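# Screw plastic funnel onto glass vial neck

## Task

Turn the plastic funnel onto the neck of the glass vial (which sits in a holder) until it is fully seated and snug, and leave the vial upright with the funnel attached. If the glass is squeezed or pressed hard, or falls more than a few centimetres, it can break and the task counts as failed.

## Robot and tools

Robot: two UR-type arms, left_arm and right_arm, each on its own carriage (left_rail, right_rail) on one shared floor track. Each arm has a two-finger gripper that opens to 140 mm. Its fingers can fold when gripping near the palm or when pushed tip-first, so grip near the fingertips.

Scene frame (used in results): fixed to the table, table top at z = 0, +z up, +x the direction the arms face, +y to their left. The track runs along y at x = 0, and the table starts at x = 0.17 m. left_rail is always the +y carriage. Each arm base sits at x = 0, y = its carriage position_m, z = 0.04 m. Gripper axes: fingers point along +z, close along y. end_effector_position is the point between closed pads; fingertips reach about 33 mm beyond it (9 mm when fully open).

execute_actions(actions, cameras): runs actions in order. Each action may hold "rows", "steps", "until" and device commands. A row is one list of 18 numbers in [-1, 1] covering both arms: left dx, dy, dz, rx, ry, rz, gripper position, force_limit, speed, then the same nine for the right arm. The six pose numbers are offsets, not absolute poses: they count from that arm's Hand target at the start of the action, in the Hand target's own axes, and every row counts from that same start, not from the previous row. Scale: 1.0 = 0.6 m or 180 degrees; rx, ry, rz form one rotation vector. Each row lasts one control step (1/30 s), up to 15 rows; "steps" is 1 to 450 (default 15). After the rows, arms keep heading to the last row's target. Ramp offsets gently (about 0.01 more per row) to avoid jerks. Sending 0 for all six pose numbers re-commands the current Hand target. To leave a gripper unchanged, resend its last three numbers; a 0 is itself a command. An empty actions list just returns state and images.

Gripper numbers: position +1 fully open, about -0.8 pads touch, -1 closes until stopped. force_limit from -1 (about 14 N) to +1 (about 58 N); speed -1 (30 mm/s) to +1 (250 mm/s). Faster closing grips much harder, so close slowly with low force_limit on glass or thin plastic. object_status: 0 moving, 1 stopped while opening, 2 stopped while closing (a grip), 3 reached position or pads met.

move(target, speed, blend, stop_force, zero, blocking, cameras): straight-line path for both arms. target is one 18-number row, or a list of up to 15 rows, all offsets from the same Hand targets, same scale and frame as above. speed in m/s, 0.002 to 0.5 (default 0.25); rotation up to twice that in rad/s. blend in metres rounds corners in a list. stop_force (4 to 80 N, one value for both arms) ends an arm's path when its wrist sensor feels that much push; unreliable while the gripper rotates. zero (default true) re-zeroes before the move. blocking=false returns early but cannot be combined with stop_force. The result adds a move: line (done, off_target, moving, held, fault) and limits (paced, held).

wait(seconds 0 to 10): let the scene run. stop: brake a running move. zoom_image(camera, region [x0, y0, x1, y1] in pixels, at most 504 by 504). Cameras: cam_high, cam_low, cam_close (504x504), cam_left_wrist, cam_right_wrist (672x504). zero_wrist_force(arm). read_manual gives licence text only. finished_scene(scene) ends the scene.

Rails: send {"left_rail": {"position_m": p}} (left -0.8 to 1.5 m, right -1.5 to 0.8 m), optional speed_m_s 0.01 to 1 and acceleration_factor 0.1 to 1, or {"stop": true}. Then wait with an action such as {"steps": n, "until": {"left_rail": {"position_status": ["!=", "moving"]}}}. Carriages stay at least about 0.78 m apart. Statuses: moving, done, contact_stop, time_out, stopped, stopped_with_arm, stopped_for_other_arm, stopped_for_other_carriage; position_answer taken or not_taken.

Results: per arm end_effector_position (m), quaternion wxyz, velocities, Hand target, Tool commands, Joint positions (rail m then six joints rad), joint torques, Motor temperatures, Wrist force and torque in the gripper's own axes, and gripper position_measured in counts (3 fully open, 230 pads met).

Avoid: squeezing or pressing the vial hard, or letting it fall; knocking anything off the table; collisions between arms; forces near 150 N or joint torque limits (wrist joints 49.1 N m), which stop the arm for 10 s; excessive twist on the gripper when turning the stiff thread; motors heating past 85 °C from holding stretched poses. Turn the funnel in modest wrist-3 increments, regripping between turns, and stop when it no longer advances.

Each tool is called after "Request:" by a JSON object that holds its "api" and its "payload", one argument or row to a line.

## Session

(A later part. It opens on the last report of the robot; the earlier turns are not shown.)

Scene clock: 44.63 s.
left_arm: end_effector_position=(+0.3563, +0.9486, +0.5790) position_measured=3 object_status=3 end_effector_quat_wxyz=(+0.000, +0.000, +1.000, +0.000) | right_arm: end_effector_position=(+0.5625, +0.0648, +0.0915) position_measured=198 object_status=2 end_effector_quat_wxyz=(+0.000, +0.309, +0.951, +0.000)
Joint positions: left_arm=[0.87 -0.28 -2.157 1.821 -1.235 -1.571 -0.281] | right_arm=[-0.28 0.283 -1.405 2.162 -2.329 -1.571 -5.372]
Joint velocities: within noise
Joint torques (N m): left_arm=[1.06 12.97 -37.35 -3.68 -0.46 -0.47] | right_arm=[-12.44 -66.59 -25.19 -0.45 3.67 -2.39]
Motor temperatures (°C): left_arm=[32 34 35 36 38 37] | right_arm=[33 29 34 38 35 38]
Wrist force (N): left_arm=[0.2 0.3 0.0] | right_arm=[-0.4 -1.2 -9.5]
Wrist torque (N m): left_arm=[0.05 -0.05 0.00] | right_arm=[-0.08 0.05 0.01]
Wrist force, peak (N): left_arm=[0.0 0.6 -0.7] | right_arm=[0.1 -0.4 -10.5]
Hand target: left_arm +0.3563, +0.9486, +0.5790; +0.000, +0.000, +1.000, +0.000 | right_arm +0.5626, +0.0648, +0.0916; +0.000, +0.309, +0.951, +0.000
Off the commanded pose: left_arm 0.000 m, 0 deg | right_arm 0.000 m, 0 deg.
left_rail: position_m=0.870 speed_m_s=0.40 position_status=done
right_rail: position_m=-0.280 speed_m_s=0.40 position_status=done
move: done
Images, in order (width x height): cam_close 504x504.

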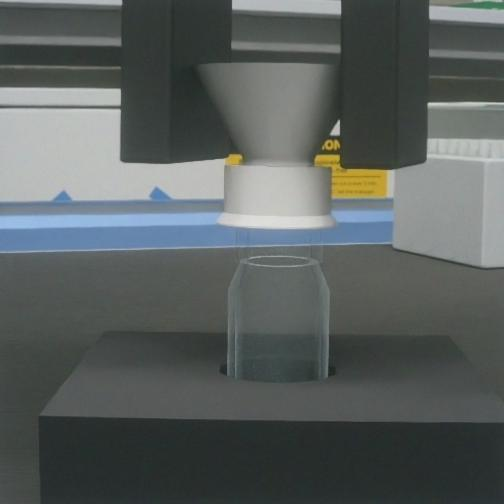

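Request:
{"api": "move", "payload": {
  "target": [0,0,0,0,0,0,1,1,1,0,0,0.0005,0,0,0.9,-1,0.5,-1],
  "speed": 0.5,
  "cameras": []
}}

Request:
{"api": "move", "payload": {
  "target": [0,0,0,0,0,0,1,1,1,0,0,0.0009,0,0,0.9,-1,0.5,-1],
  "speed": 0.5,
  "cameras": ["cam_close"]
}}

Request:
{"api": "move", "payload": {
  "target": [0,0,0,0,0,0,1,1,1,0,0,0.0009,0,0,0.9,-1,0.5,-1],
  "speed": 0.5,
  "cameras": ["cam_close"]
}}

Scene clock: 48.93 s.
left_arm: end_effector_position=(+0.3563, +0.9486, +0.5790) position_measured=3 object_status=3 end_effector_quat_wxyz=(+0.000, +0.000, +1.000, +0.000) | right_arm: end_effector_position=(+0.5626, +0.0648, +0.0913) position_measured=198 object_status=2 end_effector_quat_wxyz=(+0.000, +0.988, -0.156, +0.000)
Joint positions: left_arm=[0.87 -0.28 -2.157 1.821 -1.235 -1.571 -0.28] | right_arm=[-0.28 0.283 -1.404 2.163 -2.329 -1.571 -2.545]
Joint velocities: within noise
Joint torques (N m): left_arm=[0.06 16.1 -37.34 -3.69 -0.33 -0.28] | right_arm=[7.21 -40.59 -36.93 -0.8 -2.18 2.66]
Motor temperatures (°C): left_arm=[32 34 35 36 38 37] | right_arm=[33 29 34 38 35 38]
Wrist force (N): left_arm=[-0.2 0.3 -0.2] | right_arm=[-0.2 1.1 -10.2]
Wrist torque (N m): left_arm=[0.07 0.04 0.00] | right_arm=[-0.16 0.00 0.00]
Wrist force, peak (N): left_arm=[-0.1 0.8 -0.4] | right_arm=[-0.5 1.4 -11.2]
Hand target: left_arm +0.3563, +0.9486, +0.5790; +0.000, +0.000, +1.000, +0.000 | right_arm +0.5626, +0.0648, +0.0913; +0.000, +0.988, -0.156, +0.000
Off the commanded pose: left_arm 0.000 m, 0 deg | right_arm 0.000 m, 0 deg.
left_rail: position_m=0.870 speed_m_s=0.40 position_status=done
right_rail: position_m=-0.280 speed_m_s=0.40 position_status=done
move: done
No camera images: "cameras" was empty.

Scene clock: 52.47 s.
left_arm: end_effector_position=(+0.3563, +0.9486, +0.5790) position_measured=3 object_status=3 end_effector_quat_wxyz=(+0.000, +0.000, +1.000, +0.000) | right_arm: end_effector_position=(+0.5626, +0.0648, +0.0907) position_measured=198 object_status=2 end_effector_quat_wxyz=(+0.000, +0.000, +1.000, +0.000)
Joint positions: left_arm=[0.87 -0.28 -2.157 1.821 -1.235 -1.571 -0.28] | right_arm=[-0.28 0.283 -1.403 2.163 -2.33 -1.571 0.283]
Joint velocities: within noise
Joint torques (N m): left_arm=[-0.02 16.49 -36.76 -4.01 -0.23 -0.37] | right_arm=[5.84 -40.31 -37.1 -0.37 -2.71 2.62]
Motor temperatures (°C): left_arm=[32 34 35 36 38 37] | right_arm=[33 29 34 38 35 38]
Wrist force (N): left_arm=[0.2 0.8 0.3] | right_arm=[-0.1 -0.1 -9.0]
Wrist torque (N m): left_arm=[0.17 -0.05 0.00] | right_arm=[-0.07 0.03 0.00]
Wrist force, peak (N): left_arm=[-0.2 0.4 -0.8] | right_arm=[-0.5 2.2 -12.2]
Hand target: left_arm +0.3563, +0.9486, +0.5790; +0.000, +0.000, +1.000, +0.000 | right_arm +0.5626, +0.0648, +0.0907; +0.000, +0.000, +1.000, +0.000
Off the commanded pose: left_arm 0.000 m, 0 deg | right_arm 0.000 m, 0 deg.
left_rail: position_m=0.870 speed_m_s=0.40 position_status=done
right_rail: position_m=-0.280 speed_m_s=0.40 position_status=done
move: done
Images, in order (width x height): cam_close 504x504.

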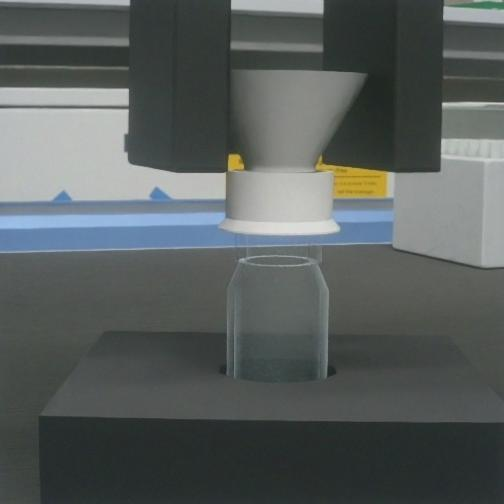

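Scene clock: 56.00 s.
left_arm: end_effector_position=(+0.3563, +0.9486, +0.5790) position_measured=3 object_status=3 end_effector_quat_wxyz=(+0.000, +0.000, +1.000, +0.000) | right_arm: end_effector_position=(+0.5626, +0.0648, +0.0902) position_measured=198 object_status=2 end_effector_quat_wxyz=(+0.000, +0.988, +0.156, +0.000)
Joint positions: left_arm=[0.87 -0.28 -2.157 1.821 -1.235 -1.571 -0.281] | right_arm=[-0.28 0.283 -1.403 2.163 -2.331 -1.571 3.11]
Joint velocities: within noise
Joint torques (N m): left_arm=[-1.53 17.65 -37.02 -3.65 -0.29 -0.51] | right_arm=[6.9 -43.42 -38.9 -1.31 -2.56 1.9]
Motor temperatures (°C): left_arm=[32 34 35 36 38 37] | right_arm=[33 29 34 38 35 38]
Wrist force (N): left_arm=[0.0 0.1 0.3] | right_arm=[0.2 -0.2 -3.8]
Wrist torque (N m): left_arm=[0.03 0.02 0.00] | right_arm=[-0.05 -0.03 0.00]
Wrist force, peak (N): left_arm=[-0.1 1.0 0.0] | right_arm=[-0.4 -0.2 -10.3]
Hand target: left_arm +0.3563, +0.9486, +0.5790; +0.000, +0.000, +1.000, +0.000 | right_arm +0.5626, +0.0648, +0.0902; +0.000, +0.988, +0.156, +0.000
Off the commanded pose: left_arm 0.000 m, 0 deg | right_arm 0.000 m, 0 deg.
left_rail: position_m=0.870 speed_m_s=0.40 position_status=done
right_rail: position_m=-0.280 speed_m_s=0.40 position_status=done
move: done
Images, in order (width x height): cam_close 504x504.

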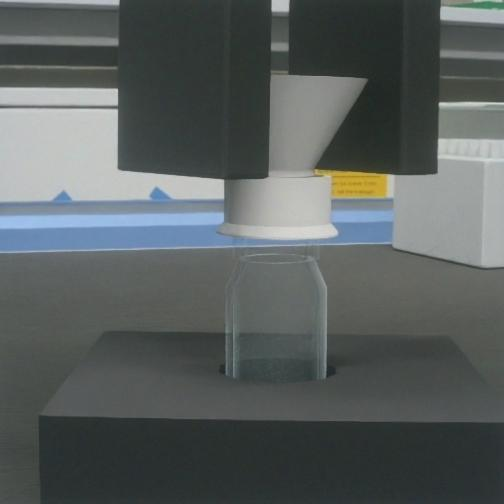

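Request:
{"api": "move", "payload": {
  "target": [0,0,0,0,0,0,1,1,1,0,0,0.0012,0,0,0.9,-1,0.5,-1],
  "speed": 0.5,
  "cameras": ["cam_close"]
}}

Request:
{"api": "zoom_image", "payload": {
  "camera": "cam_close",
  "region": [200, 150, 400, 350]
}}

Scene clock: 60.00 s.
left_arm: end_effector_position=(+0.3563, +0.9486, +0.5790) position_measured=3 object_status=3 end_effector_quat_wxyz=(+0.000, +0.000, +1.000, +0.000) | right_arm: end_effector_position=(+0.5626, +0.0648, +0.0895) position_measured=198 object_status=2 end_effector_quat_wxyz=(+0.000, -0.309, +0.951, +0.000)
Joint positions: left_arm=[0.87 -0.28 -2.157 1.821 -1.235 -1.571 -0.281] | right_arm=[-0.28 0.283 -1.402 2.164 -2.333 -1.571 5.938]
Joint velocities: within noise
Joint torques (N m): left_arm=[0.24 17.4 -37.96 -3.72 -0.76 -0.5] | right_arm=[7.49 -44.96 -40.69 -1.54 -2.65 2.57]
Motor temperatures (°C): left_arm=[32 34 35 36 38 37] | right_arm=[33 29 34 38 35 38]
Wrist force (N): left_arm=[0.0 0.5 -0.2] | right_arm=[0.0 0.0 -1.7]
Wrist torque (N m): left_arm=[0.10 0.01 0.00] | right_arm=[-0.06 0.00 0.00]
Wrist force, peak (N): left_arm=[0.3 0.8 -0.5] | right_arm=[-0.1 0.1 -5.7]
Hand target: left_arm +0.3563, +0.9486, +0.5790; +0.000, +0.000, +1.000, +0.000 | right_arm +0.5626, +0.0648, +0.0895; +0.000, -0.309, +0.951, +0.000
Off the commanded pose: left_arm 0.000 m, 0 deg | right_arm 0.000 m, 0 deg.
left_rail: position_m=0.870 speed_m_s=0.40 position_status=done
right_rail: position_m=-0.280 speed_m_s=0.40 position_status=done
move: done
Images, in order (width x height): cam_close 504x504.

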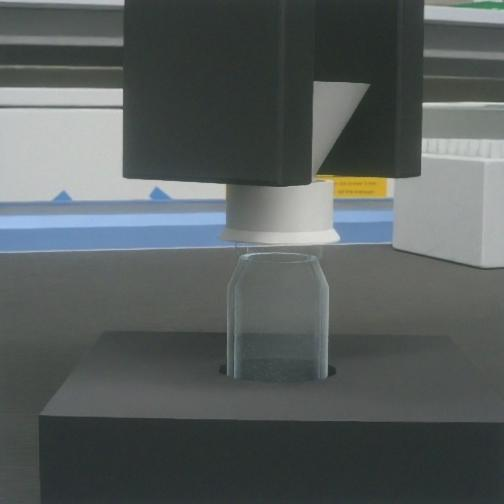

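Scaled by 2.520 from the camera's 504x504 image, which has a finer 720x720 frame.

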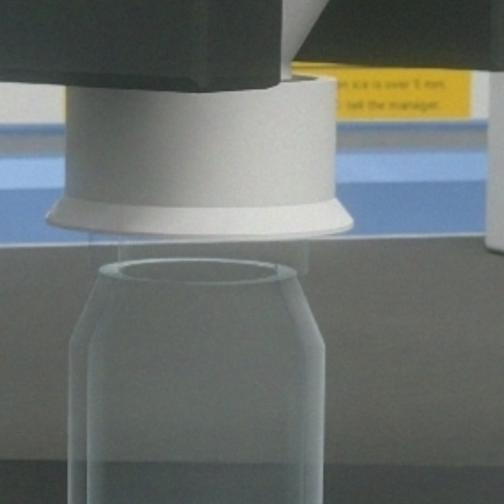

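Request:
{"api": "execute_actions", "payload": {
  "actions": [
    {"rows":[[0,0,0,0,0,0,1,1,1,0,0,0,0,0,0,-0.3,0.5,-1]],"steps":45}
  ],
  "cameras": []
}}

Request:
{"api": "move", "payload": {
  "target": [0,0,0,0,0,0,1,1,1,0,0,0,0,0,-0.9,-0.3,0.5,-1],
  "speed": 0.5,
  "cameras": []
}}

Request:
{"api": "move", "payload": {
  "target": [0,0,0,0,0,0,1,1,1,0,0,0,0,0,-0.9,-0.3,0.5,-1],
  "speed": 0.5,
  "cameras": ["cam_close"]
}}

Request:
{"api": "move", "payload": {
  "target": [0,0,0,0,0,0,1,1,1,0,0,0,0,0,-0.9,-0.3,0.5,-1],
  "speed": 0.5,
  "cameras": []
}}

Request:
{"api": "move", "payload": {
  "target": [0,0,0,0,0,0,1,1,1,0,0,0,0,0,-0.9,-0.3,0.5,-1],
  "speed": 0.5,
  "cameras": ["cam_close"]
}}

Request:
{"api": "execute_actions", "payload": {
  "actions": [
    {"rows":[[0,0,0,0,0,0,1,1,1,0,0,-0.0005,0,0,0,-1,0.5,-1]],"steps":60}
  ],
  "cameras": ["cam_close"]
}}

Scene clock: 62.97 s.
left_arm: end_effector_position=(+0.3563, +0.9486, +0.5790) position_measured=3 object_status=3 end_effector_quat_wxyz=(+0.000, +0.000, +1.000, +0.000) | right_arm: end_effector_position=(+0.5626, +0.0648, +0.0895) position_measured=167 object_status=3 end_effector_quat_wxyz=(+0.000, -0.309, +0.951, +0.000)
Joint positions: left_arm=[0.87 -0.28 -2.157 1.821 -1.235 -1.571 -0.281] | right_arm=[-0.28 0.283 -1.402 2.164 -2.333 -1.571 5.938]
Joint velocities: within noise
Joint torques (N m): left_arm=[1.04 15.54 -37.08 -3.38 -0.77 -0.73] | right_arm=[5.59 -45.95 -36.6 -3.15 -2.38 2.56]
Motor temperatures (°C): left_arm=[32 34 35 36 38 37] | right_arm=[33 29 34 38 35 38]
Wrist force (N): left_arm=[-0.1 0.6 0.1] | right_arm=[-0.4 0.0 0.2]
Wrist torque (N m): left_arm=[0.13 0.02 0.01] | right_arm=[-0.01 0.08 0.01]
Wrist force, peak (N): left_arm=[-0.5 0.7 -0.1] | right_arm=[0.0 -0.2 -2.2]
Hand target: left_arm +0.3563, +0.9486, +0.5790; +0.000, +0.000, +1.000, +0.000 | right_arm +0.5626, +0.0648, +0.0895; +0.000, -0.309, +0.951, +0.000
Off the commanded pose: left_arm 0.000 m, 0 deg | right_arm 0.000 m, 0 deg.
left_rail: position_m=0.870 speed_m_s=0.40 position_status=done
right_rail: position_m=-0.280 speed_m_s=0.40 position_status=done
No camera images: "cameras" was empty.

Scene clock: 66.50 s.
left_arm: end_effector_position=(+0.3563, +0.9486, +0.5790) position_measured=3 object_status=3 end_effector_quat_wxyz=(+0.000, +0.000, +1.000, +0.000) | right_arm: end_effector_position=(+0.5625, +0.0648, +0.0895) position_measured=167 object_status=3 end_effector_quat_wxyz=(+0.000, +0.988, +0.156, +0.000)
Joint positions: left_arm=[0.87 -0.28 -2.157 1.821 -1.235 -1.571 -0.281] | right_arm=[-0.28 0.283 -1.402 2.164 -2.333 -1.571 3.11]
Joint velocities: within noise
Joint torques (N m): left_arm=[0.63 15.33 -37.47 -4.02 -0.65 -0.39] | right_arm=[-11.41 -72.39 -28.83 -1.74 3.42 -2.58]
Motor temperatures (°C): left_arm=[32 34 35 36 38 37] | right_arm=[33 29 34 38 35 38]
Wrist force (N): left_arm=[-0.1 0.5 0.0] | right_arm=[-0.3 -0.1 0.0]
Wrist torque (N m): left_arm=[0.11 0.03 0.00] | right_arm=[-0.06 0.07 -0.01]
Wrist force, peak (N): left_arm=[0.7 0.5 -0.3] | right_arm=[0.6 0.0 -0.7]
Hand target: left_arm +0.3563, +0.9486, +0.5790; +0.000, +0.000, +1.000, +0.000 | right_arm +0.5626, +0.0648, +0.0895; +0.000, +0.988, +0.156, +0.000
Off the commanded pose: left_arm 0.000 m, 0 deg | right_arm 0.000 m, 0 deg.
left_rail: position_m=0.870 speed_m_s=0.40 position_status=done
right_rail: position_m=-0.280 speed_m_s=0.40 position_status=done
move: done
No camera images: "cameras" was empty.

Scene clock: 70.03 s.
left_arm: end_effector_position=(+0.3563, +0.9486, +0.5790) position_measured=3 object_status=3 end_effector_quat_wxyz=(+0.000, +0.000, +1.000, +0.000) | right_arm: end_effector_position=(+0.5625, +0.0648, +0.0894) position_measured=167 object_status=3 end_effector_quat_wxyz=(+0.000, +0.000, +1.000, +0.000)
Joint positions: left_arm=[0.87 -0.28 -2.157 1.821 -1.235 -1.571 -0.281] | right_arm=[-0.28 0.283 -1.402 2.164 -2.333 -1.571 0.283]
Joint velocities: within noise
Joint torques (N m): left_arm=[-2.55 14.01 -36.14 -3.68 -0.71 -0.7] | right_arm=[-12.11 -72.81 -29.7 -1.41 3.25 -3.1]
Motor temperatures (°C): left_arm=[32 34 35 36 38 37] | right_arm=[33 29 34 38 35 38]
Wrist force (N): left_arm=[0.1 0.1 -0.1] | right_arm=[-0.7 -0.4 -0.6]
Wrist torque (N m): left_arm=[0.03 -0.01 0.00] | right_arm=[-0.11 0.15 0.00]
Wrist force, peak (N): left_arm=[0.1 0.9 -0.3] | right_arm=[0.6 -0.4 -0.8]
Hand target: left_arm +0.3563, +0.9486, +0.5790; +0.000, +0.000, +1.000, +0.000 | right_arm +0.5626, +0.0648, +0.0895; +0.000, +0.000, +1.000, +0.000
Off the commanded pose: left_arm 0.000 m, 0 deg | right_arm 0.000 m, 0 deg.
left_rail: position_m=0.870 speed_m_s=0.40 position_status=done
right_rail: position_m=-0.280 speed_m_s=0.40 position_status=done
move: done
Images, in order (width x height): cam_close 504x504.

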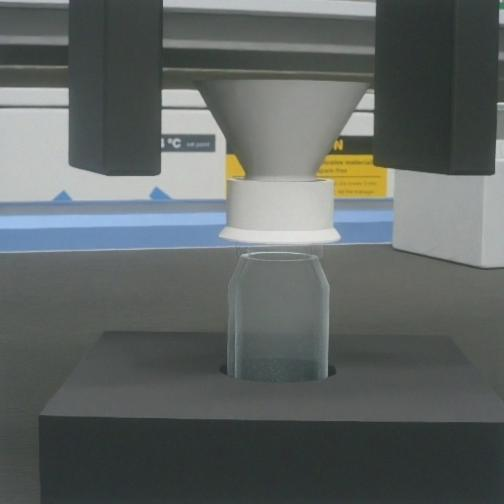

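Scene clock: 73.57 s.
left_arm: end_effector_position=(+0.3563, +0.9486, +0.5790) position_measured=3 object_status=3 end_effector_quat_wxyz=(+0.000, +0.000, +1.000, +0.000) | right_arm: end_effector_position=(+0.5625, +0.0648, +0.0894) position_measured=167 object_status=3 end_effector_quat_wxyz=(+0.000, +0.988, -0.156, +0.000)
Joint positions: left_arm=[0.87 -0.28 -2.157 1.821 -1.235 -1.571 -0.28] | right_arm=[-0.28 0.283 -1.402 2.164 -2.333 -1.571 -2.544]
Joint velocities: within noise
Joint torques (N m): left_arm=[-0.46 13.91 -37.32 -4.06 -0.58 -0.16] | right_arm=[-11.7 -72.8 -29.38 -1.76 3.16 -2.56]
Motor temperatures (°C): left_arm=[32 34 35 36 38 37] | right_arm=[33 29 34 38 35 38]
Wrist force (N): left_arm=[0.3 0.5 0.1] | right_arm=[-0.1 0.1 -0.4]
Wrist torque (N m): left_arm=[0.11 -0.07 0.00] | right_arm=[-0.01 0.02 0.01]
Wrist force, peak (N): left_arm=[0.2 0.9 -0.2] | right_arm=[0.5 -0.3 -0.7]
Hand target: left_arm +0.3563, +0.9486, +0.5790; +0.000, +0.000, +1.000, +0.000 | right_arm +0.5626, +0.0648, +0.0895; +0.000, +0.988, -0.156, +0.000
Off the commanded pose: left_arm 0.000 m, 0 deg | right_arm 0.000 m, 0 deg.
left_rail: position_m=0.870 speed_m_s=0.40 position_status=done
right_rail: position_m=-0.280 speed_m_s=0.40 position_status=done
move: done
No camera images: "cameras" was empty.

Scene clock: 77.10 s.
left_arm: end_effector_position=(+0.3563, +0.9486, +0.5790) position_measured=3 object_status=3 end_effector_quat_wxyz=(+0.000, +0.000, +1.000, +0.000) | right_arm: end_effector_position=(+0.5625, +0.0648, +0.0894) position_measured=167 object_status=3 end_effector_quat_wxyz=(+0.000, +0.309, +0.951, +0.000)
Joint positions: left_arm=[0.87 -0.28 -2.157 1.821 -1.235 -1.571 -0.28] | right_arm=[-0.28 0.283 -1.402 2.164 -2.333 -1.571 -5.372]
Joint velocities: within noise
Joint torques (N m): left_arm=[-1.29 12.12 -37.83 -3.72 -0.72 -0.66] | right_arm=[-13.82 -71.9 -29.05 -1.74 3.2 -3.12]
Motor temperatures (°C): left_arm=[32 34 35 36 38 37] | right_arm=[33 29 34 38 35 38]
Wrist force (N): left_arm=[-0.1 0.6 -0.1] | right_arm=[-0.2 -0.4 -0.1]
Wrist torque (N m): left_arm=[0.14 0.03 0.00] | right_arm=[-0.13 0.07 0.01]
Wrist force, peak (N): left_arm=[0.0 0.9 -0.2] | right_arm=[-0.1 0.9 -0.8]
Hand target: left_arm +0.3563, +0.9486, +0.5790; +0.000, +0.000, +1.000, +0.000 | right_arm +0.5626, +0.0648, +0.0895; +0.000, +0.309, +0.951, +0.000
Off the commanded pose: left_arm 0.000 m, 0 deg | right_arm 0.000 m, 0 deg.
left_rail: position_m=0.870 speed_m_s=0.40 position_status=done
right_rail: position_m=-0.280 speed_m_s=0.40 position_status=done
move: done
Images, in order (width x height): cam_close 504x504.

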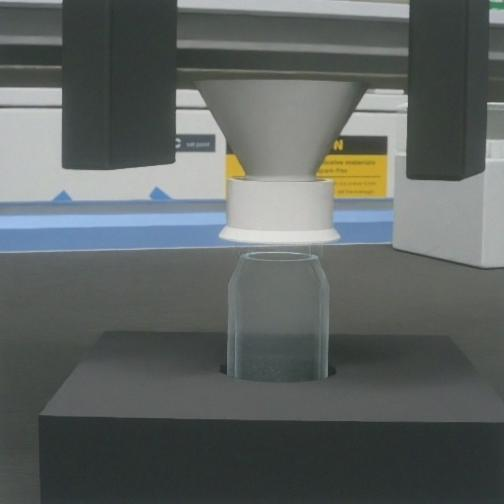

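Scene clock: 79.30 s.
left_arm: end_effector_position=(+0.3563, +0.9486, +0.5790) position_measured=3 object_status=3 end_effector_quat_wxyz=(+0.000, +0.000, +1.000, +0.000) | right_arm: end_effector_position=(+0.5626, +0.0648, +0.0898) position_measured=198 object_status=2 end_effector_quat_wxyz=(+0.000, +0.309, +0.951, +0.000)
Joint positions: left_arm=[0.87 -0.28 -2.157 1.821 -1.235 -1.571 -0.281] | right_arm=[-0.28 0.283 -1.402 2.164 -2.332 -1.571 -5.372]
Joint velocities: within noise
Joint torques (N m): left_arm=[0.04 13.53 -37.3 -3.77 -0.55 -0.34] | right_arm=[-12.2 -68.89 -36.9 -2.75 2.97 -2.76]
Motor temperatures (°C): left_arm=[32 34 35 36 38 37] | right_arm=[33 29 34 38 35 38]
Wrist force (N): left_arm=[0.1 0.3 -0.1] | right_arm=[-0.2 -0.1 -2.2]
Wrist torque (N m): left_arm=[0.07 -0.04 0.01] | right_arm=[-0.04 0.06 0.00]
Wrist force, peak (N): left_arm=[-0.2 0.9 -0.3] | right_arm=[-0.3 -0.1 -2.7]
Hand target: left_arm +0.3563, +0.9486, +0.5790; +0.000, +0.000, +1.000, +0.000 | right_arm +0.5626, +0.0648, +0.0898; +0.000, +0.309, +0.951, +0.000
Off the commanded pose: left_arm 0.000 m, 0 deg | right_arm 0.000 m, 0 deg.
left_rail: position_m=0.870 speed_m_s=0.40 position_status=done
right_rail: position_m=-0.280 speed_m_s=0.40 position_status=done
Images, in order (width x height): cam_close 504x504.

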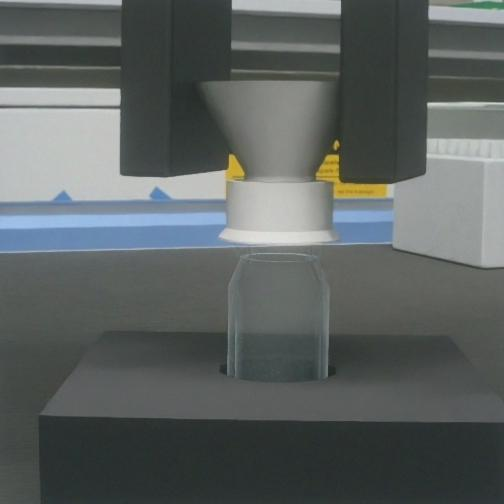

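Request:
{"api": "move", "payload": {
  "target": [0,0,0,0,0,0,1,1,1,0,0,0.001,0,0,0.9,-1,0.5,-1],
  "speed": 0.5,
  "cameras": []
}}

Request:
{"api": "move", "payload": {
  "target": [0,0,0,0,0,0,1,1,1,0,0,0.001,0,0,0.9,-1,0.5,-1],
  "speed": 0.5,
  "cameras": []
}}

Request:
{"api": "move", "payload": {
  "target": [0,0,0,0,0,0,1,1,1,0,0,0.001,0,0,0.9,-1,0.5,-1],
  "speed": 0.5,
  "cameras": ["cam_close"]
}}

Request:
{"api": "zoom_image", "payload": {
  "camera": "cam_close",
  "region": [200, 150, 400, 350]
}}

Scene clock: 83.43 s.
left_arm: end_effector_position=(+0.3563, +0.9486, +0.5790) position_measured=3 object_status=3 end_effector_quat_wxyz=(+0.000, +0.000, +1.000, +0.000) | right_arm: end_effector_position=(+0.5626, +0.0648, +0.0892) position_measured=198 object_status=2 end_effector_quat_wxyz=(+0.000, +0.988, -0.156, +0.000)
Joint positions: left_arm=[0.87 -0.28 -2.157 1.821 -1.235 -1.571 -0.281] | right_arm=[-0.28 0.283 -1.401 2.164 -2.334 -1.571 -2.545]
Joint velocities: within noise
Joint torques (N m): left_arm=[0.85 14.41 -38.11 -3.89 -0.53 -0.56] | right_arm=[6.31 -46.01 -41.6 -1.84 -2.66 2.73]
Motor temperatures (°C): left_arm=[32 34 35 36 38 37] | right_arm=[33 29 34 38 35 38]
Wrist force (N): left_arm=[-0.1 0.6 -0.1] | right_arm=[0.2 0.0 0.1]
Wrist torque (N m): left_arm=[0.12 0.03 0.00] | right_arm=[0.02 -0.05 0.01]
Wrist force, peak (N): left_arm=[0.3 0.8 -0.4] | right_arm=[0.0 -0.4 -2.6]
Hand target: left_arm +0.3563, +0.9486, +0.5790; +0.000, +0.000, +1.000, +0.000 | right_arm +0.5626, +0.0648, +0.0892; +0.000, +0.988, -0.156, +0.000
Off the commanded pose: left_arm 0.000 m, 0 deg | right_arm 0.000 m, 0 deg.
left_rail: position_m=0.870 speed_m_s=0.40 position_status=done
right_rail: position_m=-0.280 speed_m_s=0.40 position_status=done
move: done
No camera images: "cameras" was empty.

Scene clock: 86.97 s.
left_arm: end_effector_position=(+0.3563, +0.9486, +0.5790) position_measured=3 object_status=3 end_effector_quat_wxyz=(+0.000, +0.000, +1.000, +0.000) | right_arm: end_effector_position=(+0.5626, +0.0648, +0.0886) position_measured=198 object_status=2 end_effector_quat_wxyz=(+0.000, +0.000, +1.000, +0.000)
Joint positions: left_arm=[0.87 -0.28 -2.157 1.821 -1.235 -1.571 -0.281] | right_arm=[-0.28 0.283 -1.4 2.164 -2.335 -1.571 0.283]
Joint velocities: within noise
Joint torques (N m): left_arm=[0.06 14.88 -37.08 -3.49 -0.57 -0.51] | right_arm=[6.17 -44.2 -40.3 -1.4 -2.73 2.79]
Motor temperatures (°C): left_arm=[32 34 35 36 38 37] | right_arm=[33 29 34 38 35 38]
Wrist force (N): left_arm=[-0.2 0.6 -0.1] | right_arm=[-0.5 0.7 -1.9]
Wrist torque (N m): left_arm=[0.15 0.06 0.01] | right_arm=[-0.01 0.12 -0.01]
Wrist force, peak (N): left_arm=[0.3 0.9 -0.5] | right_arm=[-0.1 -0.3 -3.0]
Hand target: left_arm +0.3563, +0.9486, +0.5790; +0.000, +0.000, +1.000, +0.000 | right_arm +0.5626, +0.0648, +0.0886; +0.000, +0.000, +1.000, +0.000
Off the commanded pose: left_arm 0.000 m, 0 deg | right_arm 0.000 m, 0 deg.
left_rail: position_m=0.870 speed_m_s=0.40 position_status=done
right_rail: position_m=-0.280 speed_m_s=0.40 position_status=done
move: done
No camera images: "cameras" was empty.

Scene clock: 90.50 s.
left_arm: end_effector_position=(+0.3563, +0.9486, +0.5790) position_measured=3 object_status=3 end_effector_quat_wxyz=(+0.000, +0.000, +1.000, +0.000) | right_arm: end_effector_position=(+0.5626, +0.0648, +0.0880) position_measured=198 object_status=2 end_effector_quat_wxyz=(+0.000, +0.988, +0.156, +0.000)
Joint positions: left_arm=[0.87 -0.28 -2.157 1.821 -1.235 -1.571 -0.28] | right_arm=[-0.28 0.283 -1.4 2.165 -2.336 -1.571 3.11]
Joint velocities: within noise
Joint torques (N m): left_arm=[0.33 14.67 -37.6 -4.47 -0.86 -0.78] | right_arm=[5.96 -38.53 -36.81 -0.86 -3.22 2.73]
Motor temperatures (°C): left_arm=[32 34 35 36 38 37] | right_arm=[33 29 34 38 35 38]
Wrist force (N): left_arm=[0.2 0.5 0.2] | right_arm=[0.0 -1.8 -8.3]
Wrist torque (N m): left_arm=[0.11 -0.04 0.00] | right_arm=[0.17 -0.02 -0.06]
Wrist force, peak (N): left_arm=[-0.3 0.9 -0.1] | right_arm=[-0.4 -1.4 -9.6]
Hand target: left_arm +0.3563, +0.9486, +0.5790; +0.000, +0.000, +1.000, +0.000 | right_arm +0.5626, +0.0648, +0.0880; +0.000, +0.988, +0.156, +0.000
Off the commanded pose: left_arm 0.000 m, 0 deg | right_arm 0.000 m, 0 deg.
left_rail: position_m=0.870 speed_m_s=0.40 position_status=done
right_rail: position_m=-0.280 speed_m_s=0.40 position_status=done
move: done
Images, in order (width x height): cam_close 504x504.

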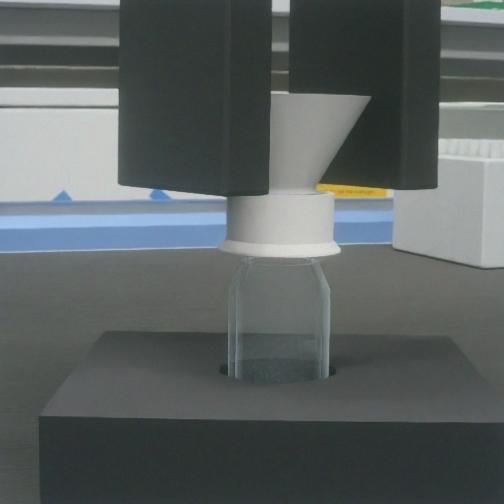

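Scaled by 2.520 from the camera's 504x504 image, which has a finer 720x720 frame.

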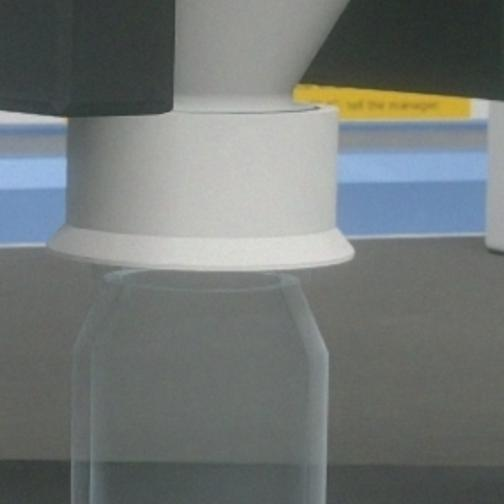

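Request:
{"api": "move", "payload": {
  "target": [0,0,0,0,0,0,1,1,1,0,0,0.0006,0,0,0.45,-1,0.5,-1],
  "speed": 0.4,
  "cameras": []
}}

Request:
{"api": "move", "payload": {
  "target": [0,0,0,0,0,0,1,1,1,0,0,0.0004,0,0,0.45,-1,0.5,-1],
  "speed": 0.4,
  "cameras": ["cam_close"]
}}

Request:
{"api": "zoom_image", "payload": {
  "camera": "cam_close",
  "region": [200, 150, 400, 350]
}}

Scene clock: 93.73 s.
left_arm: end_effector_position=(+0.3563, +0.9486, +0.5790) position_measured=3 object_status=3 end_effector_quat_wxyz=(+0.000, +0.000, +1.000, +0.000) | right_arm: end_effector_position=(+0.5626, +0.0648, +0.0876) position_measured=198 object_status=2 end_effector_quat_wxyz=(+0.000, +0.853, -0.522, +0.000)
Joint positions: left_arm=[0.87 -0.28 -2.157 1.821 -1.235 -1.571 -0.28] | right_arm=[-0.28 0.283 -1.399 2.165 -2.337 -1.571 4.524]
Joint velocities: within noise
Joint torques (N m): left_arm=[-0.38 15.54 -38.15 -3.91 -0.93 -0.55] | right_arm=[6.42 -37.23 -34.63 0.28 -2.56 2.61]
Motor temperatures (°C): left_arm=[32 34 35 36 38 37] | right_arm=[33 29 34 38 35 38]
Wrist force (N): left_arm=[0.5 0.5 0.0] | right_arm=[0.2 -1.3 -12.2]
Wrist torque (N m): left_arm=[0.11 -0.11 0.01] | right_arm=[-0.07 -0.07 -0.07]
Wrist force, peak (N): left_arm=[0.2 0.9 -0.2] | right_arm=[-0.7 -1.0 -13.2]
Hand target: left_arm +0.3563, +0.9486, +0.5790; +0.000, +0.000, +1.000, +0.000 | right_arm +0.5626, +0.0648, +0.0876; +0.000, +0.853, -0.522, +0.000
Off the commanded pose: left_arm 0.000 m, 0 deg | right_arm 0.000 m, 0 deg.
left_rail: position_m=0.870 speed_m_s=0.40 position_status=done
right_rail: position_m=-0.280 speed_m_s=0.40 position_status=done
move: done
No camera images: "cameras" was empty.

Scene clock: 96.17 s.
left_arm: end_effector_position=(+0.3563, +0.9486, +0.5790) position_measured=3 object_status=3 end_effector_quat_wxyz=(+0.000, +0.000, +1.000, +0.000) | right_arm: end_effector_position=(+0.5626, +0.0648, +0.0874) position_measured=198 object_status=2 end_effector_quat_wxyz=(+0.000, -0.309, +0.951, +0.000)
Joint positions: left_arm=[0.87 -0.28 -2.157 1.821 -1.235 -1.571 -0.281] | right_arm=[-0.28 0.283 -1.399 2.165 -2.337 -1.571 5.938]
Joint velocities: within noise
Joint torques (N m): left_arm=[-1.65 16.07 -37.71 -4.18 -0.35 -0.54] | right_arm=[6.58 -35.67 -34 0.36 -2.57 2.17]
Motor temperatures (°C): left_arm=[32 34 35 36 38 37] | right_arm=[33 29 34 38 35 38]
Wrist force (N): left_arm=[0.1 0.8 0.0] | right_arm=[-0.3 -0.3 -14.8]
Wrist torque (N m): left_arm=[0.17 -0.02 0.00] | right_arm=[-0.11 0.05 -0.10]
Wrist force, peak (N): left_arm=[0.6 1.0 0.0] | right_arm=[0.0 0.0 -15.6]
Hand target: left_arm +0.3563, +0.9486, +0.5790; +0.000, +0.000, +1.000, +0.000 | right_arm +0.5626, +0.0648, +0.0874; +0.000, -0.309, +0.951, +0.000
Off the commanded pose: left_arm 0.000 m, 0 deg | right_arm 0.000 m, 0 deg.
left_rail: position_m=0.870 speed_m_s=0.40 position_status=done
right_rail: position_m=-0.280 speed_m_s=0.40 position_status=done
move: done
Images, in order (width x height): cam_close 504x504.

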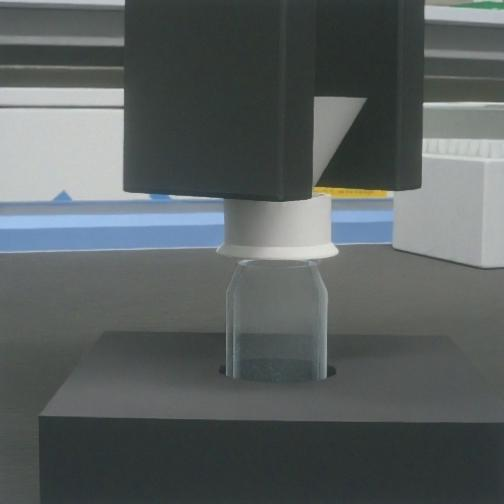

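Scaled by 2.520 from the camera's 504x504 image, which has a finer 720x720 frame.

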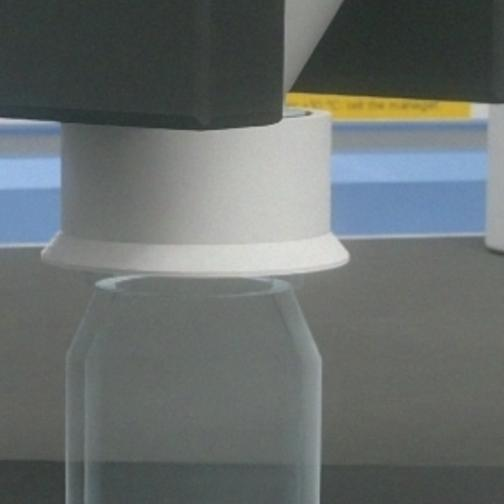

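Request:
{"api": "execute_actions", "payload": {
  "actions": [
    {"rows":[[0,0,0,0,0,0,1,1,1,0,0,-0.003,0,0,0,-0.3,0.5,-1]],"steps":45}
  ],
  "cameras": []
}}

Request:
{"api": "move", "payload": {
  "target": [0,0,0,0,0,0,1,1,1,0,0,0,0,0,-0.9,-0.3,0.5,-1],
  "speed": 0.5,
  "cameras": []
}}

Request:
{"api": "move", "payload": {
  "target": [0,0,0,0,0,0,1,1,1,0,0,0,0,0,-0.9,-0.3,0.5,-1],
  "speed": 0.5,
  "cameras": ["cam_close"]
}}

Request:
{"api": "execute_actions", "payload": {
  "actions": [
    {"rows":[[0,0,0,0,0,0,1,1,1,0,0,0,0,0,0,-1,0.5,-1]],"steps":60}
  ],
  "cameras": ["cam_close"]
}}

Request:
{"api": "move", "payload": {
  "target": [0,0,0,0,0,0,1,1,1,0,0,-0.02,0,0,0,-1,0.5,-1],
  "speed": 0.03,
  "cameras": ["cam_close"]
}}

Scene clock: 99.03 s.
left_arm: end_effector_position=(+0.3563, +0.9486, +0.5790) position_measured=3 object_status=3 end_effector_quat_wxyz=(+0.000, +0.000, +1.000, +0.000) | right_arm: end_effector_position=(+0.5626, +0.0648, +0.0892) position_measured=167 object_status=3 end_effector_quat_wxyz=(+0.000, -0.309, +0.951, +0.000)
Joint positions: left_arm=[0.87 -0.28 -2.157 1.821 -1.235 -1.571 -0.281] | right_arm=[-0.28 0.283 -1.401 2.164 -2.334 -1.571 5.938]
Joint velocities: within noise
Joint torques (N m): left_arm=[-2.93 15.83 -38.1 -4.04 -1.05 -0.22] | right_arm=[4.05 -72.26 -39.65 -2.44 -2.21 2.08]
Motor temperatures (°C): left_arm=[32 34 35 36 38 37] | right_arm=[33 29 34 38 35 38]
Wrist force (N): left_arm=[-0.5 0.8 0.0] | right_arm=[-0.1 0.1 -0.6]
Wrist torque (N m): left_arm=[0.18 0.10 0.00] | right_arm=[0.00 0.02 0.01]
Wrist force, peak (N): left_arm=[0.1 1.0 -0.2] | right_arm=[-0.1 -0.5 -15.3]
Hand target: left_arm +0.3563, +0.9486, +0.5790; +0.000, +0.000, +1.000, +0.000 | right_arm +0.5626, +0.0648, +0.0892; +0.000, -0.309, +0.951, +0.000
Off the commanded pose: left_arm 0.000 m, 0 deg | right_arm 0.000 m, 0 deg.
left_rail: position_m=0.870 speed_m_s=0.40 position_status=done
right_rail: position_m=-0.280 speed_m_s=0.40 position_status=done
No camera images: "cameras" was empty.

Scene clock: 102.57 s.
left_arm: end_effector_position=(+0.3563, +0.9486, +0.5790) position_measured=3 object_status=3 end_effector_quat_wxyz=(+0.000, +0.000, +1.000, +0.000) | right_arm: end_effector_position=(+0.5625, +0.0648, +0.0891) position_measured=167 object_status=3 end_effector_quat_wxyz=(+0.000, +0.988, +0.156, +0.000)
Joint positions: left_arm=[0.87 -0.28 -2.157 1.821 -1.235 -1.571 -0.281] | right_arm=[-0.28 0.283 -1.401 2.164 -2.334 -1.571 3.11]
Joint velocities: within noise
Joint torques (N m): left_arm=[-0.89 15.16 -38.35 -4.29 -0.47 -0.31] | right_arm=[-13.27 -72.55 -30.07 -1.69 3.34 -2.88]
Motor temperatures (°C): left_arm=[32 34 35 36 38 37] | right_arm=[33 29 34 38 35 38]
Wrist force (N): left_arm=[-0.4 0.7 -0.2] | right_arm=[0.0 -0.2 -0.3]
Wrist torque (N m): left_arm=[0.15 0.10 0.00] | right_arm=[-0.08 0.01 -0.01]
Wrist force, peak (N): left_arm=[0.2 1.0 0.0] | right_arm=[0.2 0.4 -0.7]
Hand target: left_arm +0.3563, +0.9486, +0.5790; +0.000, +0.000, +1.000, +0.000 | right_arm +0.5626, +0.0648, +0.0892; +0.000, +0.988, +0.156, +0.000
Off the commanded pose: left_arm 0.000 m, 0 deg | right_arm 0.000 m, 0 deg.
left_rail: position_m=0.870 speed_m_s=0.40 position_status=done
right_rail: position_m=-0.280 speed_m_s=0.40 position_status=done
move: done
No camera images: "cameras" was empty.

Scene clock: 106.10 s.
left_arm: end_effector_position=(+0.3563, +0.9486, +0.5790) position_measured=3 object_status=3 end_effector_quat_wxyz=(+0.000, +0.000, +1.000, +0.000) | right_arm: end_effector_position=(+0.5625, +0.0648, +0.0892) position_measured=167 object_status=3 end_effector_quat_wxyz=(+0.000, +0.000, +1.000, +0.000)
Joint positions: left_arm=[0.87 -0.28 -2.157 1.821 -1.235 -1.571 -0.28] | right_arm=[-0.28 0.283 -1.401 2.164 -2.334 -1.571 0.283]
Joint velocities: within noise
Joint torques (N m): left_arm=[1.16 16.62 -38.34 -3.66 -1.1 -0.42] | right_arm=[-12.96 -73.42 -28.82 -1.49 3.17 -3.25]
Motor temperatures (°C): left_arm=[32 34 35 36 38 37] | right_arm=[33 29 34 38 35 38]
Wrist force (N): left_arm=[0.1 0.5 0.3] | right_arm=[-0.4 -0.1 0.4]
Wrist torque (N m): left_arm=[0.12 -0.02 0.00] | right_arm=[-0.04 0.09 0.00]
Wrist force, peak (N): left_arm=[0.0 0.9 0.1] | right_arm=[-0.3 0.6 -0.7]
Hand target: left_arm +0.3563, +0.9486, +0.5790; +0.000, +0.000, +1.000, +0.000 | right_arm +0.5626, +0.0648, +0.0892; +0.000, +0.000, +1.000, +0.000
Off the commanded pose: left_arm 0.000 m, 0 deg | right_arm 0.000 m, 0 deg.
left_rail: position_m=0.870 speed_m_s=0.40 position_status=done
right_rail: position_m=-0.280 speed_m_s=0.40 position_status=done
move: done
Images, in order (width x height): cam_close 504x504.

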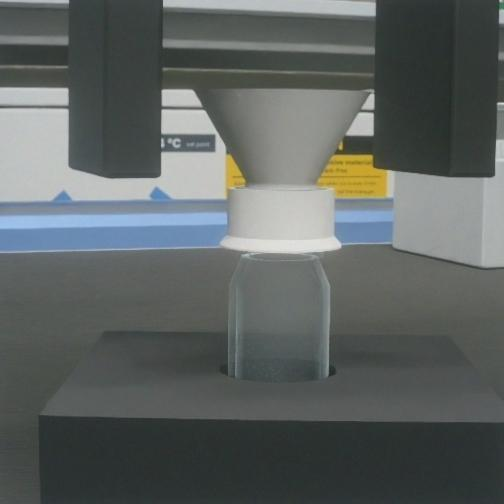

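Scene clock: 108.30 s.
left_arm: end_effector_position=(+0.3563, +0.9486, +0.5790) position_measured=3 object_status=3 end_effector_quat_wxyz=(+0.000, +0.000, +1.000, +0.000) | right_arm: end_effector_position=(+0.5625, +0.0648, +0.0892) position_measured=198 object_status=2 end_effector_quat_wxyz=(+0.000, +0.000, +1.000, +0.000)
Joint positions: left_arm=[0.87 -0.28 -2.157 1.821 -1.235 -1.571 -0.281] | right_arm=[-0.28 0.283 -1.401 2.164 -2.334 -1.571 0.283]
Joint velocities: within noise
Joint torques (N m): left_arm=[-1.24 11.89 -37.45 -4.41 -0.96 -0.54] | right_arm=[-12.14 -67.87 -32.96 -2.92 3.06 -2.63]
Motor temperatures (°C): left_arm=[32 34 35 36 38 37] | right_arm=[33 29 34 38 35 38]
Wrist force (N): left_arm=[-0.2 0.4 -0.4] | right_arm=[-0.2 0.0 -2.0]
Wrist torque (N m): left_arm=[0.10 0.05 0.01] | right_arm=[-0.01 0.05 0.00]
Wrist force, peak (N): left_arm=[0.2 1.0 -0.4] | right_arm=[-0.1 0.2 -2.7]
Hand target: left_arm +0.3563, +0.9486, +0.5790; +0.000, +0.000, +1.000, +0.000 | right_arm +0.5626, +0.0648, +0.0892; +0.000, +0.000, +1.000, +0.000
Off the commanded pose: left_arm 0.000 m, 0 deg | right_arm 0.000 m, 0 deg.
left_rail: position_m=0.870 speed_m_s=0.40 position_status=done
right_rail: position_m=-0.280 speed_m_s=0.40 position_status=done
Images, in order (width x height): cam_close 504x504.

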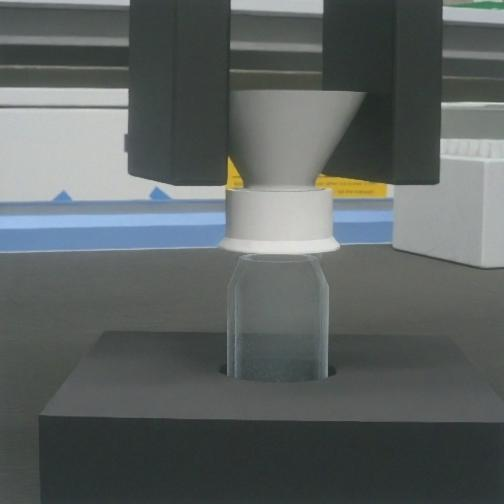

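Scene clock: 109.13 s.
left_arm: end_effector_position=(+0.3563, +0.9486, +0.5790) position_measured=3 object_status=3 end_effector_quat_wxyz=(+0.000, +0.000, +1.000, +0.000) | right_arm: end_effector_position=(+0.5626, +0.0648, +0.1011) position_measured=198 object_status=2 end_effector_quat_wxyz=(+0.000, +0.000, +1.000, +0.000)
Joint positions: left_arm=[0.87 -0.28 -2.157 1.821 -1.235 -1.571 -0.281] | right_arm=[-0.28 0.283 -1.417 2.155 -2.309 -1.571 0.283]
Joint velocities: within noise
Joint torques (N m): left_arm=[-1.95 13.49 -37.38 -3.91 -0.95 -0.3] | right_arm=[-10.24 -73.11 -42.11 -1.56 3 -2.32]
Motor temperatures (°C): left_arm=[32 34 35 36 38 37] | right_arm=[33 29 34 38 35 38]
Wrist force (N): left_arm=[0.4 0.4 0.0] | right_arm=[-0.5 0.0 0.1]
Wrist torque (N m): left_arm=[0.08 -0.09 0.00] | right_arm=[-0.02 0.10 0.01]
Wrist force, peak (N): left_arm=[0.2 0.7 0.7] | right_arm=[0.0 -0.3 -2.5]
Hand target: left_arm +0.3563, +0.9486, +0.5790; +0.000, +0.000, +1.000, +0.000 | right_arm +0.5626, +0.0648, +0.1012; +0.000, +0.000, +1.000, +0.000
Off the commanded pose: left_arm 0.000 m, 0 deg | right_arm 0.000 m, 0 deg.
left_rail: position_m=0.870 speed_m_s=0.40 position_status=done
right_rail: position_m=-0.280 speed_m_s=0.40 position_status=done
move: done
Images, in order (width x height): cam_close 504x504.

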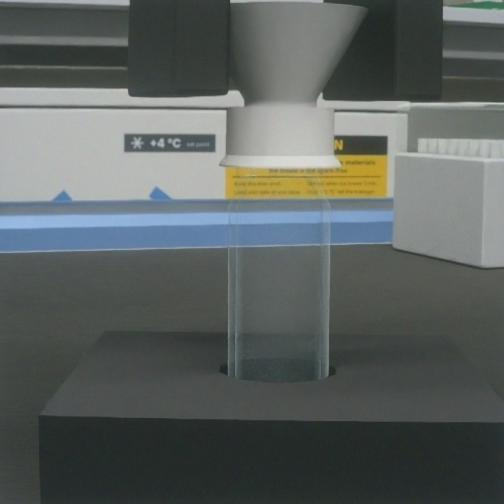

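Request:
{"api": "move", "payload": {
  "target": [0,0,0,0,0,0,1,1,1,0,0,-0.1663,0,0,0,-1,0.5,-1],
  "speed": 0.1,
  "cameras": []
}}

Request:
{"api": "move", "payload": {
  "target": [-0.09,-0.981,0.398,0,0,0,1,1,1,-0.0623,0.0137,0,0,0,0,-1,0.5,-1],
  "speed": 0.2,
  "cameras": ["cam_close","cam_high"]
}}

Request:
{"api": "zoom_image", "payload": {
  "camera": "cam_close",
  "region": [150, 0, 350, 200]
}}

Scene clock: 111.67 s.
left_arm: end_effector_position=(+0.3563, +0.9486, +0.5790) position_measured=3 object_status=3 end_effector_quat_wxyz=(+0.000, +0.000, +1.000, +0.000) | right_arm: end_effector_position=(+0.5625, +0.0649, +0.2009) position_measured=198 object_status=2 end_effector_quat_wxyz=(+0.000, +0.000, +1.000, +0.000)
Joint positions: left_arm=[0.87 -0.28 -2.157 1.821 -1.235 -1.571 -0.281] | right_arm=[-0.28 0.283 -1.53 2.065 -2.106 -1.571 0.283]
Joint velocities: within noise
Joint torques (N m): left_arm=[-0.97 12.55 -37.73 -4.12 -0.8 -0.17] | right_arm=[-8.6 -65.78 -46.41 -1.06 3.09 -0.42]
Motor temperatures (°C): left_arm=[32 34 35 36 38 37] | right_arm=[33 29 34 38 35 38]
Wrist force (N): left_arm=[-0.1 0.4 -0.1] | right_arm=[0.0 0.1 0.1]
Wrist torque (N m): left_arm=[0.08 0.01 0.01] | right_arm=[0.00 0.00 0.03]
Wrist force, peak (N): left_arm=[0.4 1.0 0.2] | right_arm=[-0.3 -0.3 1.2]
Hand target: left_arm +0.3563, +0.9486, +0.5790; +0.000, +0.000, +1.000, +0.000 | right_arm +0.5625, +0.0648, +0.2009; +0.000, +0.000, +1.000, +0.000
Off the commanded pose: left_arm 0.000 m, 0 deg | right_arm 0.000 m, 0 deg.
left_rail: position_m=0.870 speed_m_s=0.40 position_status=done
right_rail: position_m=-0.280 speed_m_s=0.40 position_status=done
move: done
No camera images: "cameras" was empty.

Scene clock: 115.40 s.
left_arm: end_effector_position=(+0.4103, +0.3600, +0.3403) position_measured=3 object_status=3 end_effector_quat_wxyz=(+0.000, +0.000, +1.000, +0.000) | right_arm: end_effector_position=(+0.5999, +0.0731, +0.2010) position_measured=198 object_status=2 end_effector_quat_wxyz=(+0.000, +0.000, +1.000, +0.000)
Joint positions: left_arm=[0.87 -1.163 -1.636 1.904 -1.839 -1.571 -1.163] | right_arm=[-0.28 0.279 -1.471 2.001 -2.101 -1.571 0.279]
Joint velocities: within noise
Joint torques (N m): left_arm=[-6.05 -25.22 -57.11 -7.65 2.94 -2.55] | right_arm=[-13.26 -46.23 -47.61 -1.58 3.1 -2.7]
Motor temperatures (°C): left_arm=[32 34 35 36 38 37] | right_arm=[33 29 34 38 35 38]
Wrist force (N): left_arm=[-0.1 1.2 0.1] | right_arm=[-0.3 -0.1 -0.1]
Wrist torque (N m): left_arm=[0.28 0.02 0.00] | right_arm=[-0.05 0.06 0.03]
Wrist force, peak (N): left_arm=[0.5 2.4 -1.2] | right_arm=[-1.0 0.3 -0.1]
Hand target: left_arm +0.4104, +0.3600, +0.3402; +0.000, +0.000, +1.000, +0.000 | right_arm +0.5999, +0.0731, +0.2010; +0.000, +0.000, +1.000, +0.000
Off the commanded pose: left_arm 0.000 m, 0 deg | right_arm 0.000 m, 0 deg.
left_rail: position_m=0.870 speed_m_s=0.40 position_status=done
right_rail: position_m=-0.280 speed_m_s=0.40 position_status=done
move: done
Images, in order (width x height): cam_high 504x504, cam_close 504x504.

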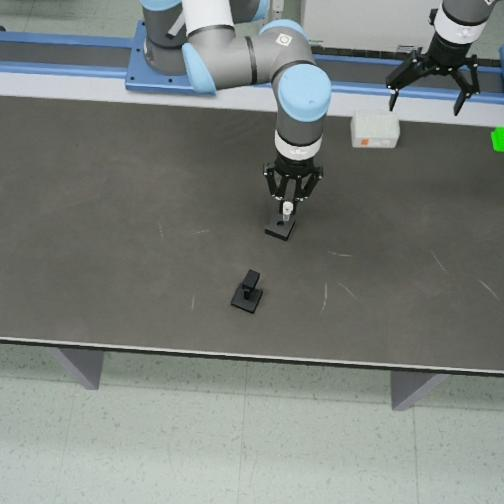

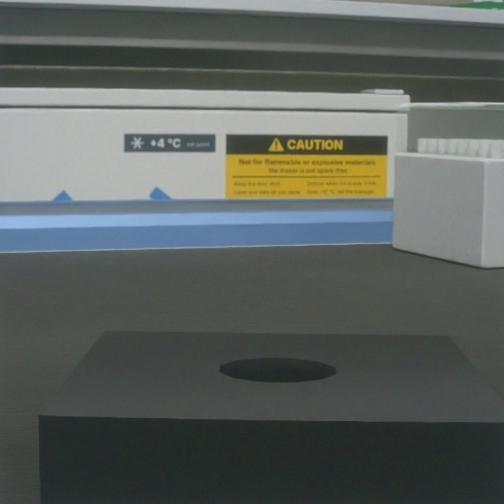

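Scaled by 2.520 from the camera's 504x504 image, which has a finer 720x720 frame.

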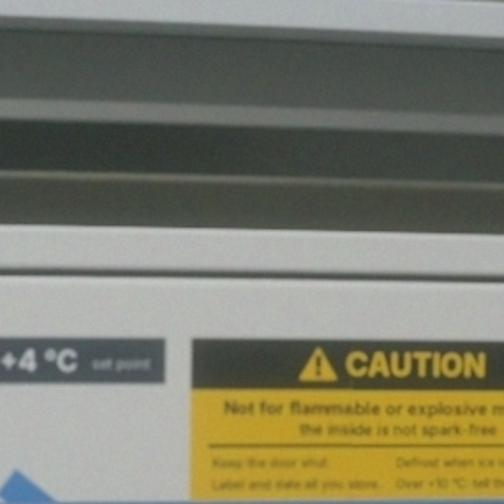

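Request:
{"api": "move", "payload": {
  "target": [
    [0,0,0,0,0,-0.795,-0.3,-0.05,-1,0,0,0,0,0,0,-1,0.5,-1],
    [0.017,0.1,0.067,0.5,0.167,-0.651,-0.3,-0.05,-1,0,0,0,0,0,0,-1,0.5,-1]
  ],
  "speed": 0.5,
  "cameras": ["cam_high"]
}}

Scene clock: 122.83 s.
left_arm: end_effector_position=(+0.4001, +0.4200, +0.3000) position_measured=167 object_status=3 end_effector_quat_wxyz=(+0.193, +0.752, -0.252, +0.578) | right_arm: end_effector_position=(+0.5999, +0.0731, +0.2009) position_measured=198 object_status=2 end_effector_quat_wxyz=(+0.000, +0.000, +1.000, +0.000)
Joint positions: left_arm=[0.87 -1.724 -1.551 2.843 -3.92 -0.553 -3.589] | right_arm=[-0.28 0.279 -1.471 2.001 -2.101 -1.571 0.279]
Joint velocities: within noise
Joint torques (N m): left_arm=[8.51 1.79 -3.87 -6.73 -2.1 1.37] | right_arm=[-9.25 -48.74 -34.99 -6.02 1.41 -2.52]
Motor temperatures (°C): left_arm=[32 34 35 36 38 37] | right_arm=[33 29 34 38 35 38]
Wrist force (N): left_arm=[-2.2 0.3 -1.9] | right_arm=[0.0 0.2 -0.6]
Wrist torque (N m): left_arm=[0.13 0.23 -0.07] | right_arm=[0.02 0.01 0.03]
Wrist force, peak (N): left_arm=[-3.7 -0.1 -2.4] | right_arm=[-0.8 0.5 -0.3]
Hand target: left_arm +0.4002, +0.4200, +0.3000; +0.193, +0.752, -0.252, +0.578 | right_arm +0.5999, +0.0731, +0.2010; +0.000, +0.000, +1.000, +0.000
Off the commanded pose: left_arm 0.000 m, 0 deg | right_arm 0.000 m, 0 deg.
left_rail: position_m=0.870 speed_m_s=0.40 position_status=done
right_rail: position_m=-0.280 speed_m_s=0.40 position_status=done
move: done
Images, in order (width x height): cam_high 504x504.

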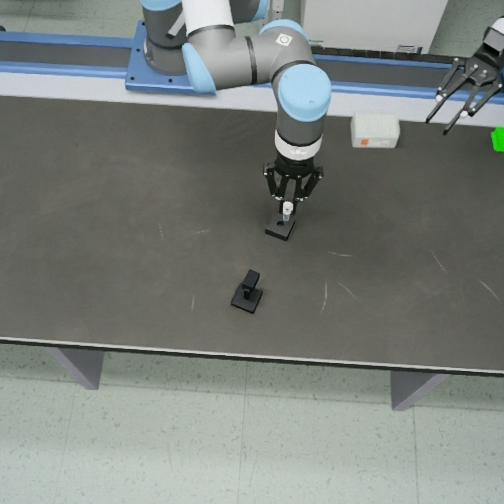

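Request:
{"api": "move", "payload": {
  "target": [-0.1142,0.263,0.3855,0,0,0,-0.3,-0.05,-1,0,0,0,0,0,0,-1,0.5,-1],
  "speed": 0.15,
  "cameras": ["cam_left_wrist"]
}}

Request:
{"api": "zoom_image", "payload": {
  "camera": "cam_left_wrist",
  "region": [250, 100, 450, 250]
}}

Scene clock: 125.90 s.
left_arm: end_effector_position=(+0.4695, +0.1703, +0.1739) position_measured=167 object_status=3 end_effector_quat_wxyz=(+0.193, +0.752, -0.252, +0.578) | right_arm: end_effector_position=(+0.5999, +0.0731, +0.2009) position_measured=198 object_status=2 end_effector_quat_wxyz=(+0.000, +0.000, +1.000, +0.000)
Joint positions: left_arm=[0.87 -1.507 -0.933 2.322 -4.141 -0.749 -3.432] | right_arm=[-0.28 0.279 -1.471 2.001 -2.101 -1.571 0.279]
Joint velocities: within noise
Joint torques (N m): left_arm=[10.1 -46.06 -21.39 -1.65 -2.57 1.74] | right_arm=[-9.78 -49.74 -36.12 -7.23 0.74 -2.09]
Motor temperatures (°C): left_arm=[32 34 35 36 38 37] | right_arm=[33 29 34 38 35 38]
Wrist force (N): left_arm=[-2.2 0.2 -1.9] | right_arm=[-0.6 0.0 0.0]
Wrist torque (N m): left_arm=[0.10 0.21 -0.10] | right_arm=[-0.02 0.14 0.03]
Wrist force, peak (N): left_arm=[-2.3 -0.4 -3.1] | right_arm=[-0.7 0.2 -0.4]
Hand target: left_arm +0.4695, +0.1702, +0.1739; +0.193, +0.752, -0.252, +0.578 | right_arm +0.5999, +0.0731, +0.2010; +0.000, +0.000, +1.000, +0.000
Off the commanded pose: left_arm 0.000 m, 0 deg | right_arm 0.000 m, 0 deg.
left_rail: position_m=0.870 speed_m_s=0.40 position_status=done
right_rail: position_m=-0.280 speed_m_s=0.40 position_status=done
move: done
Images, in order (width x height): cam_left_wrist 672x504.

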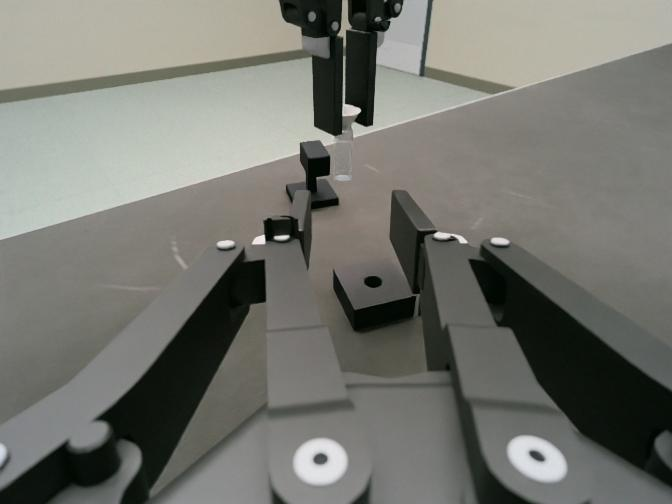

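Scaled by 2.520 from the camera's 672x504 image, which has a finer 960x720 frame.

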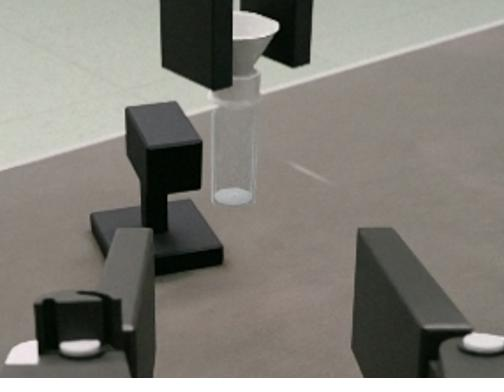

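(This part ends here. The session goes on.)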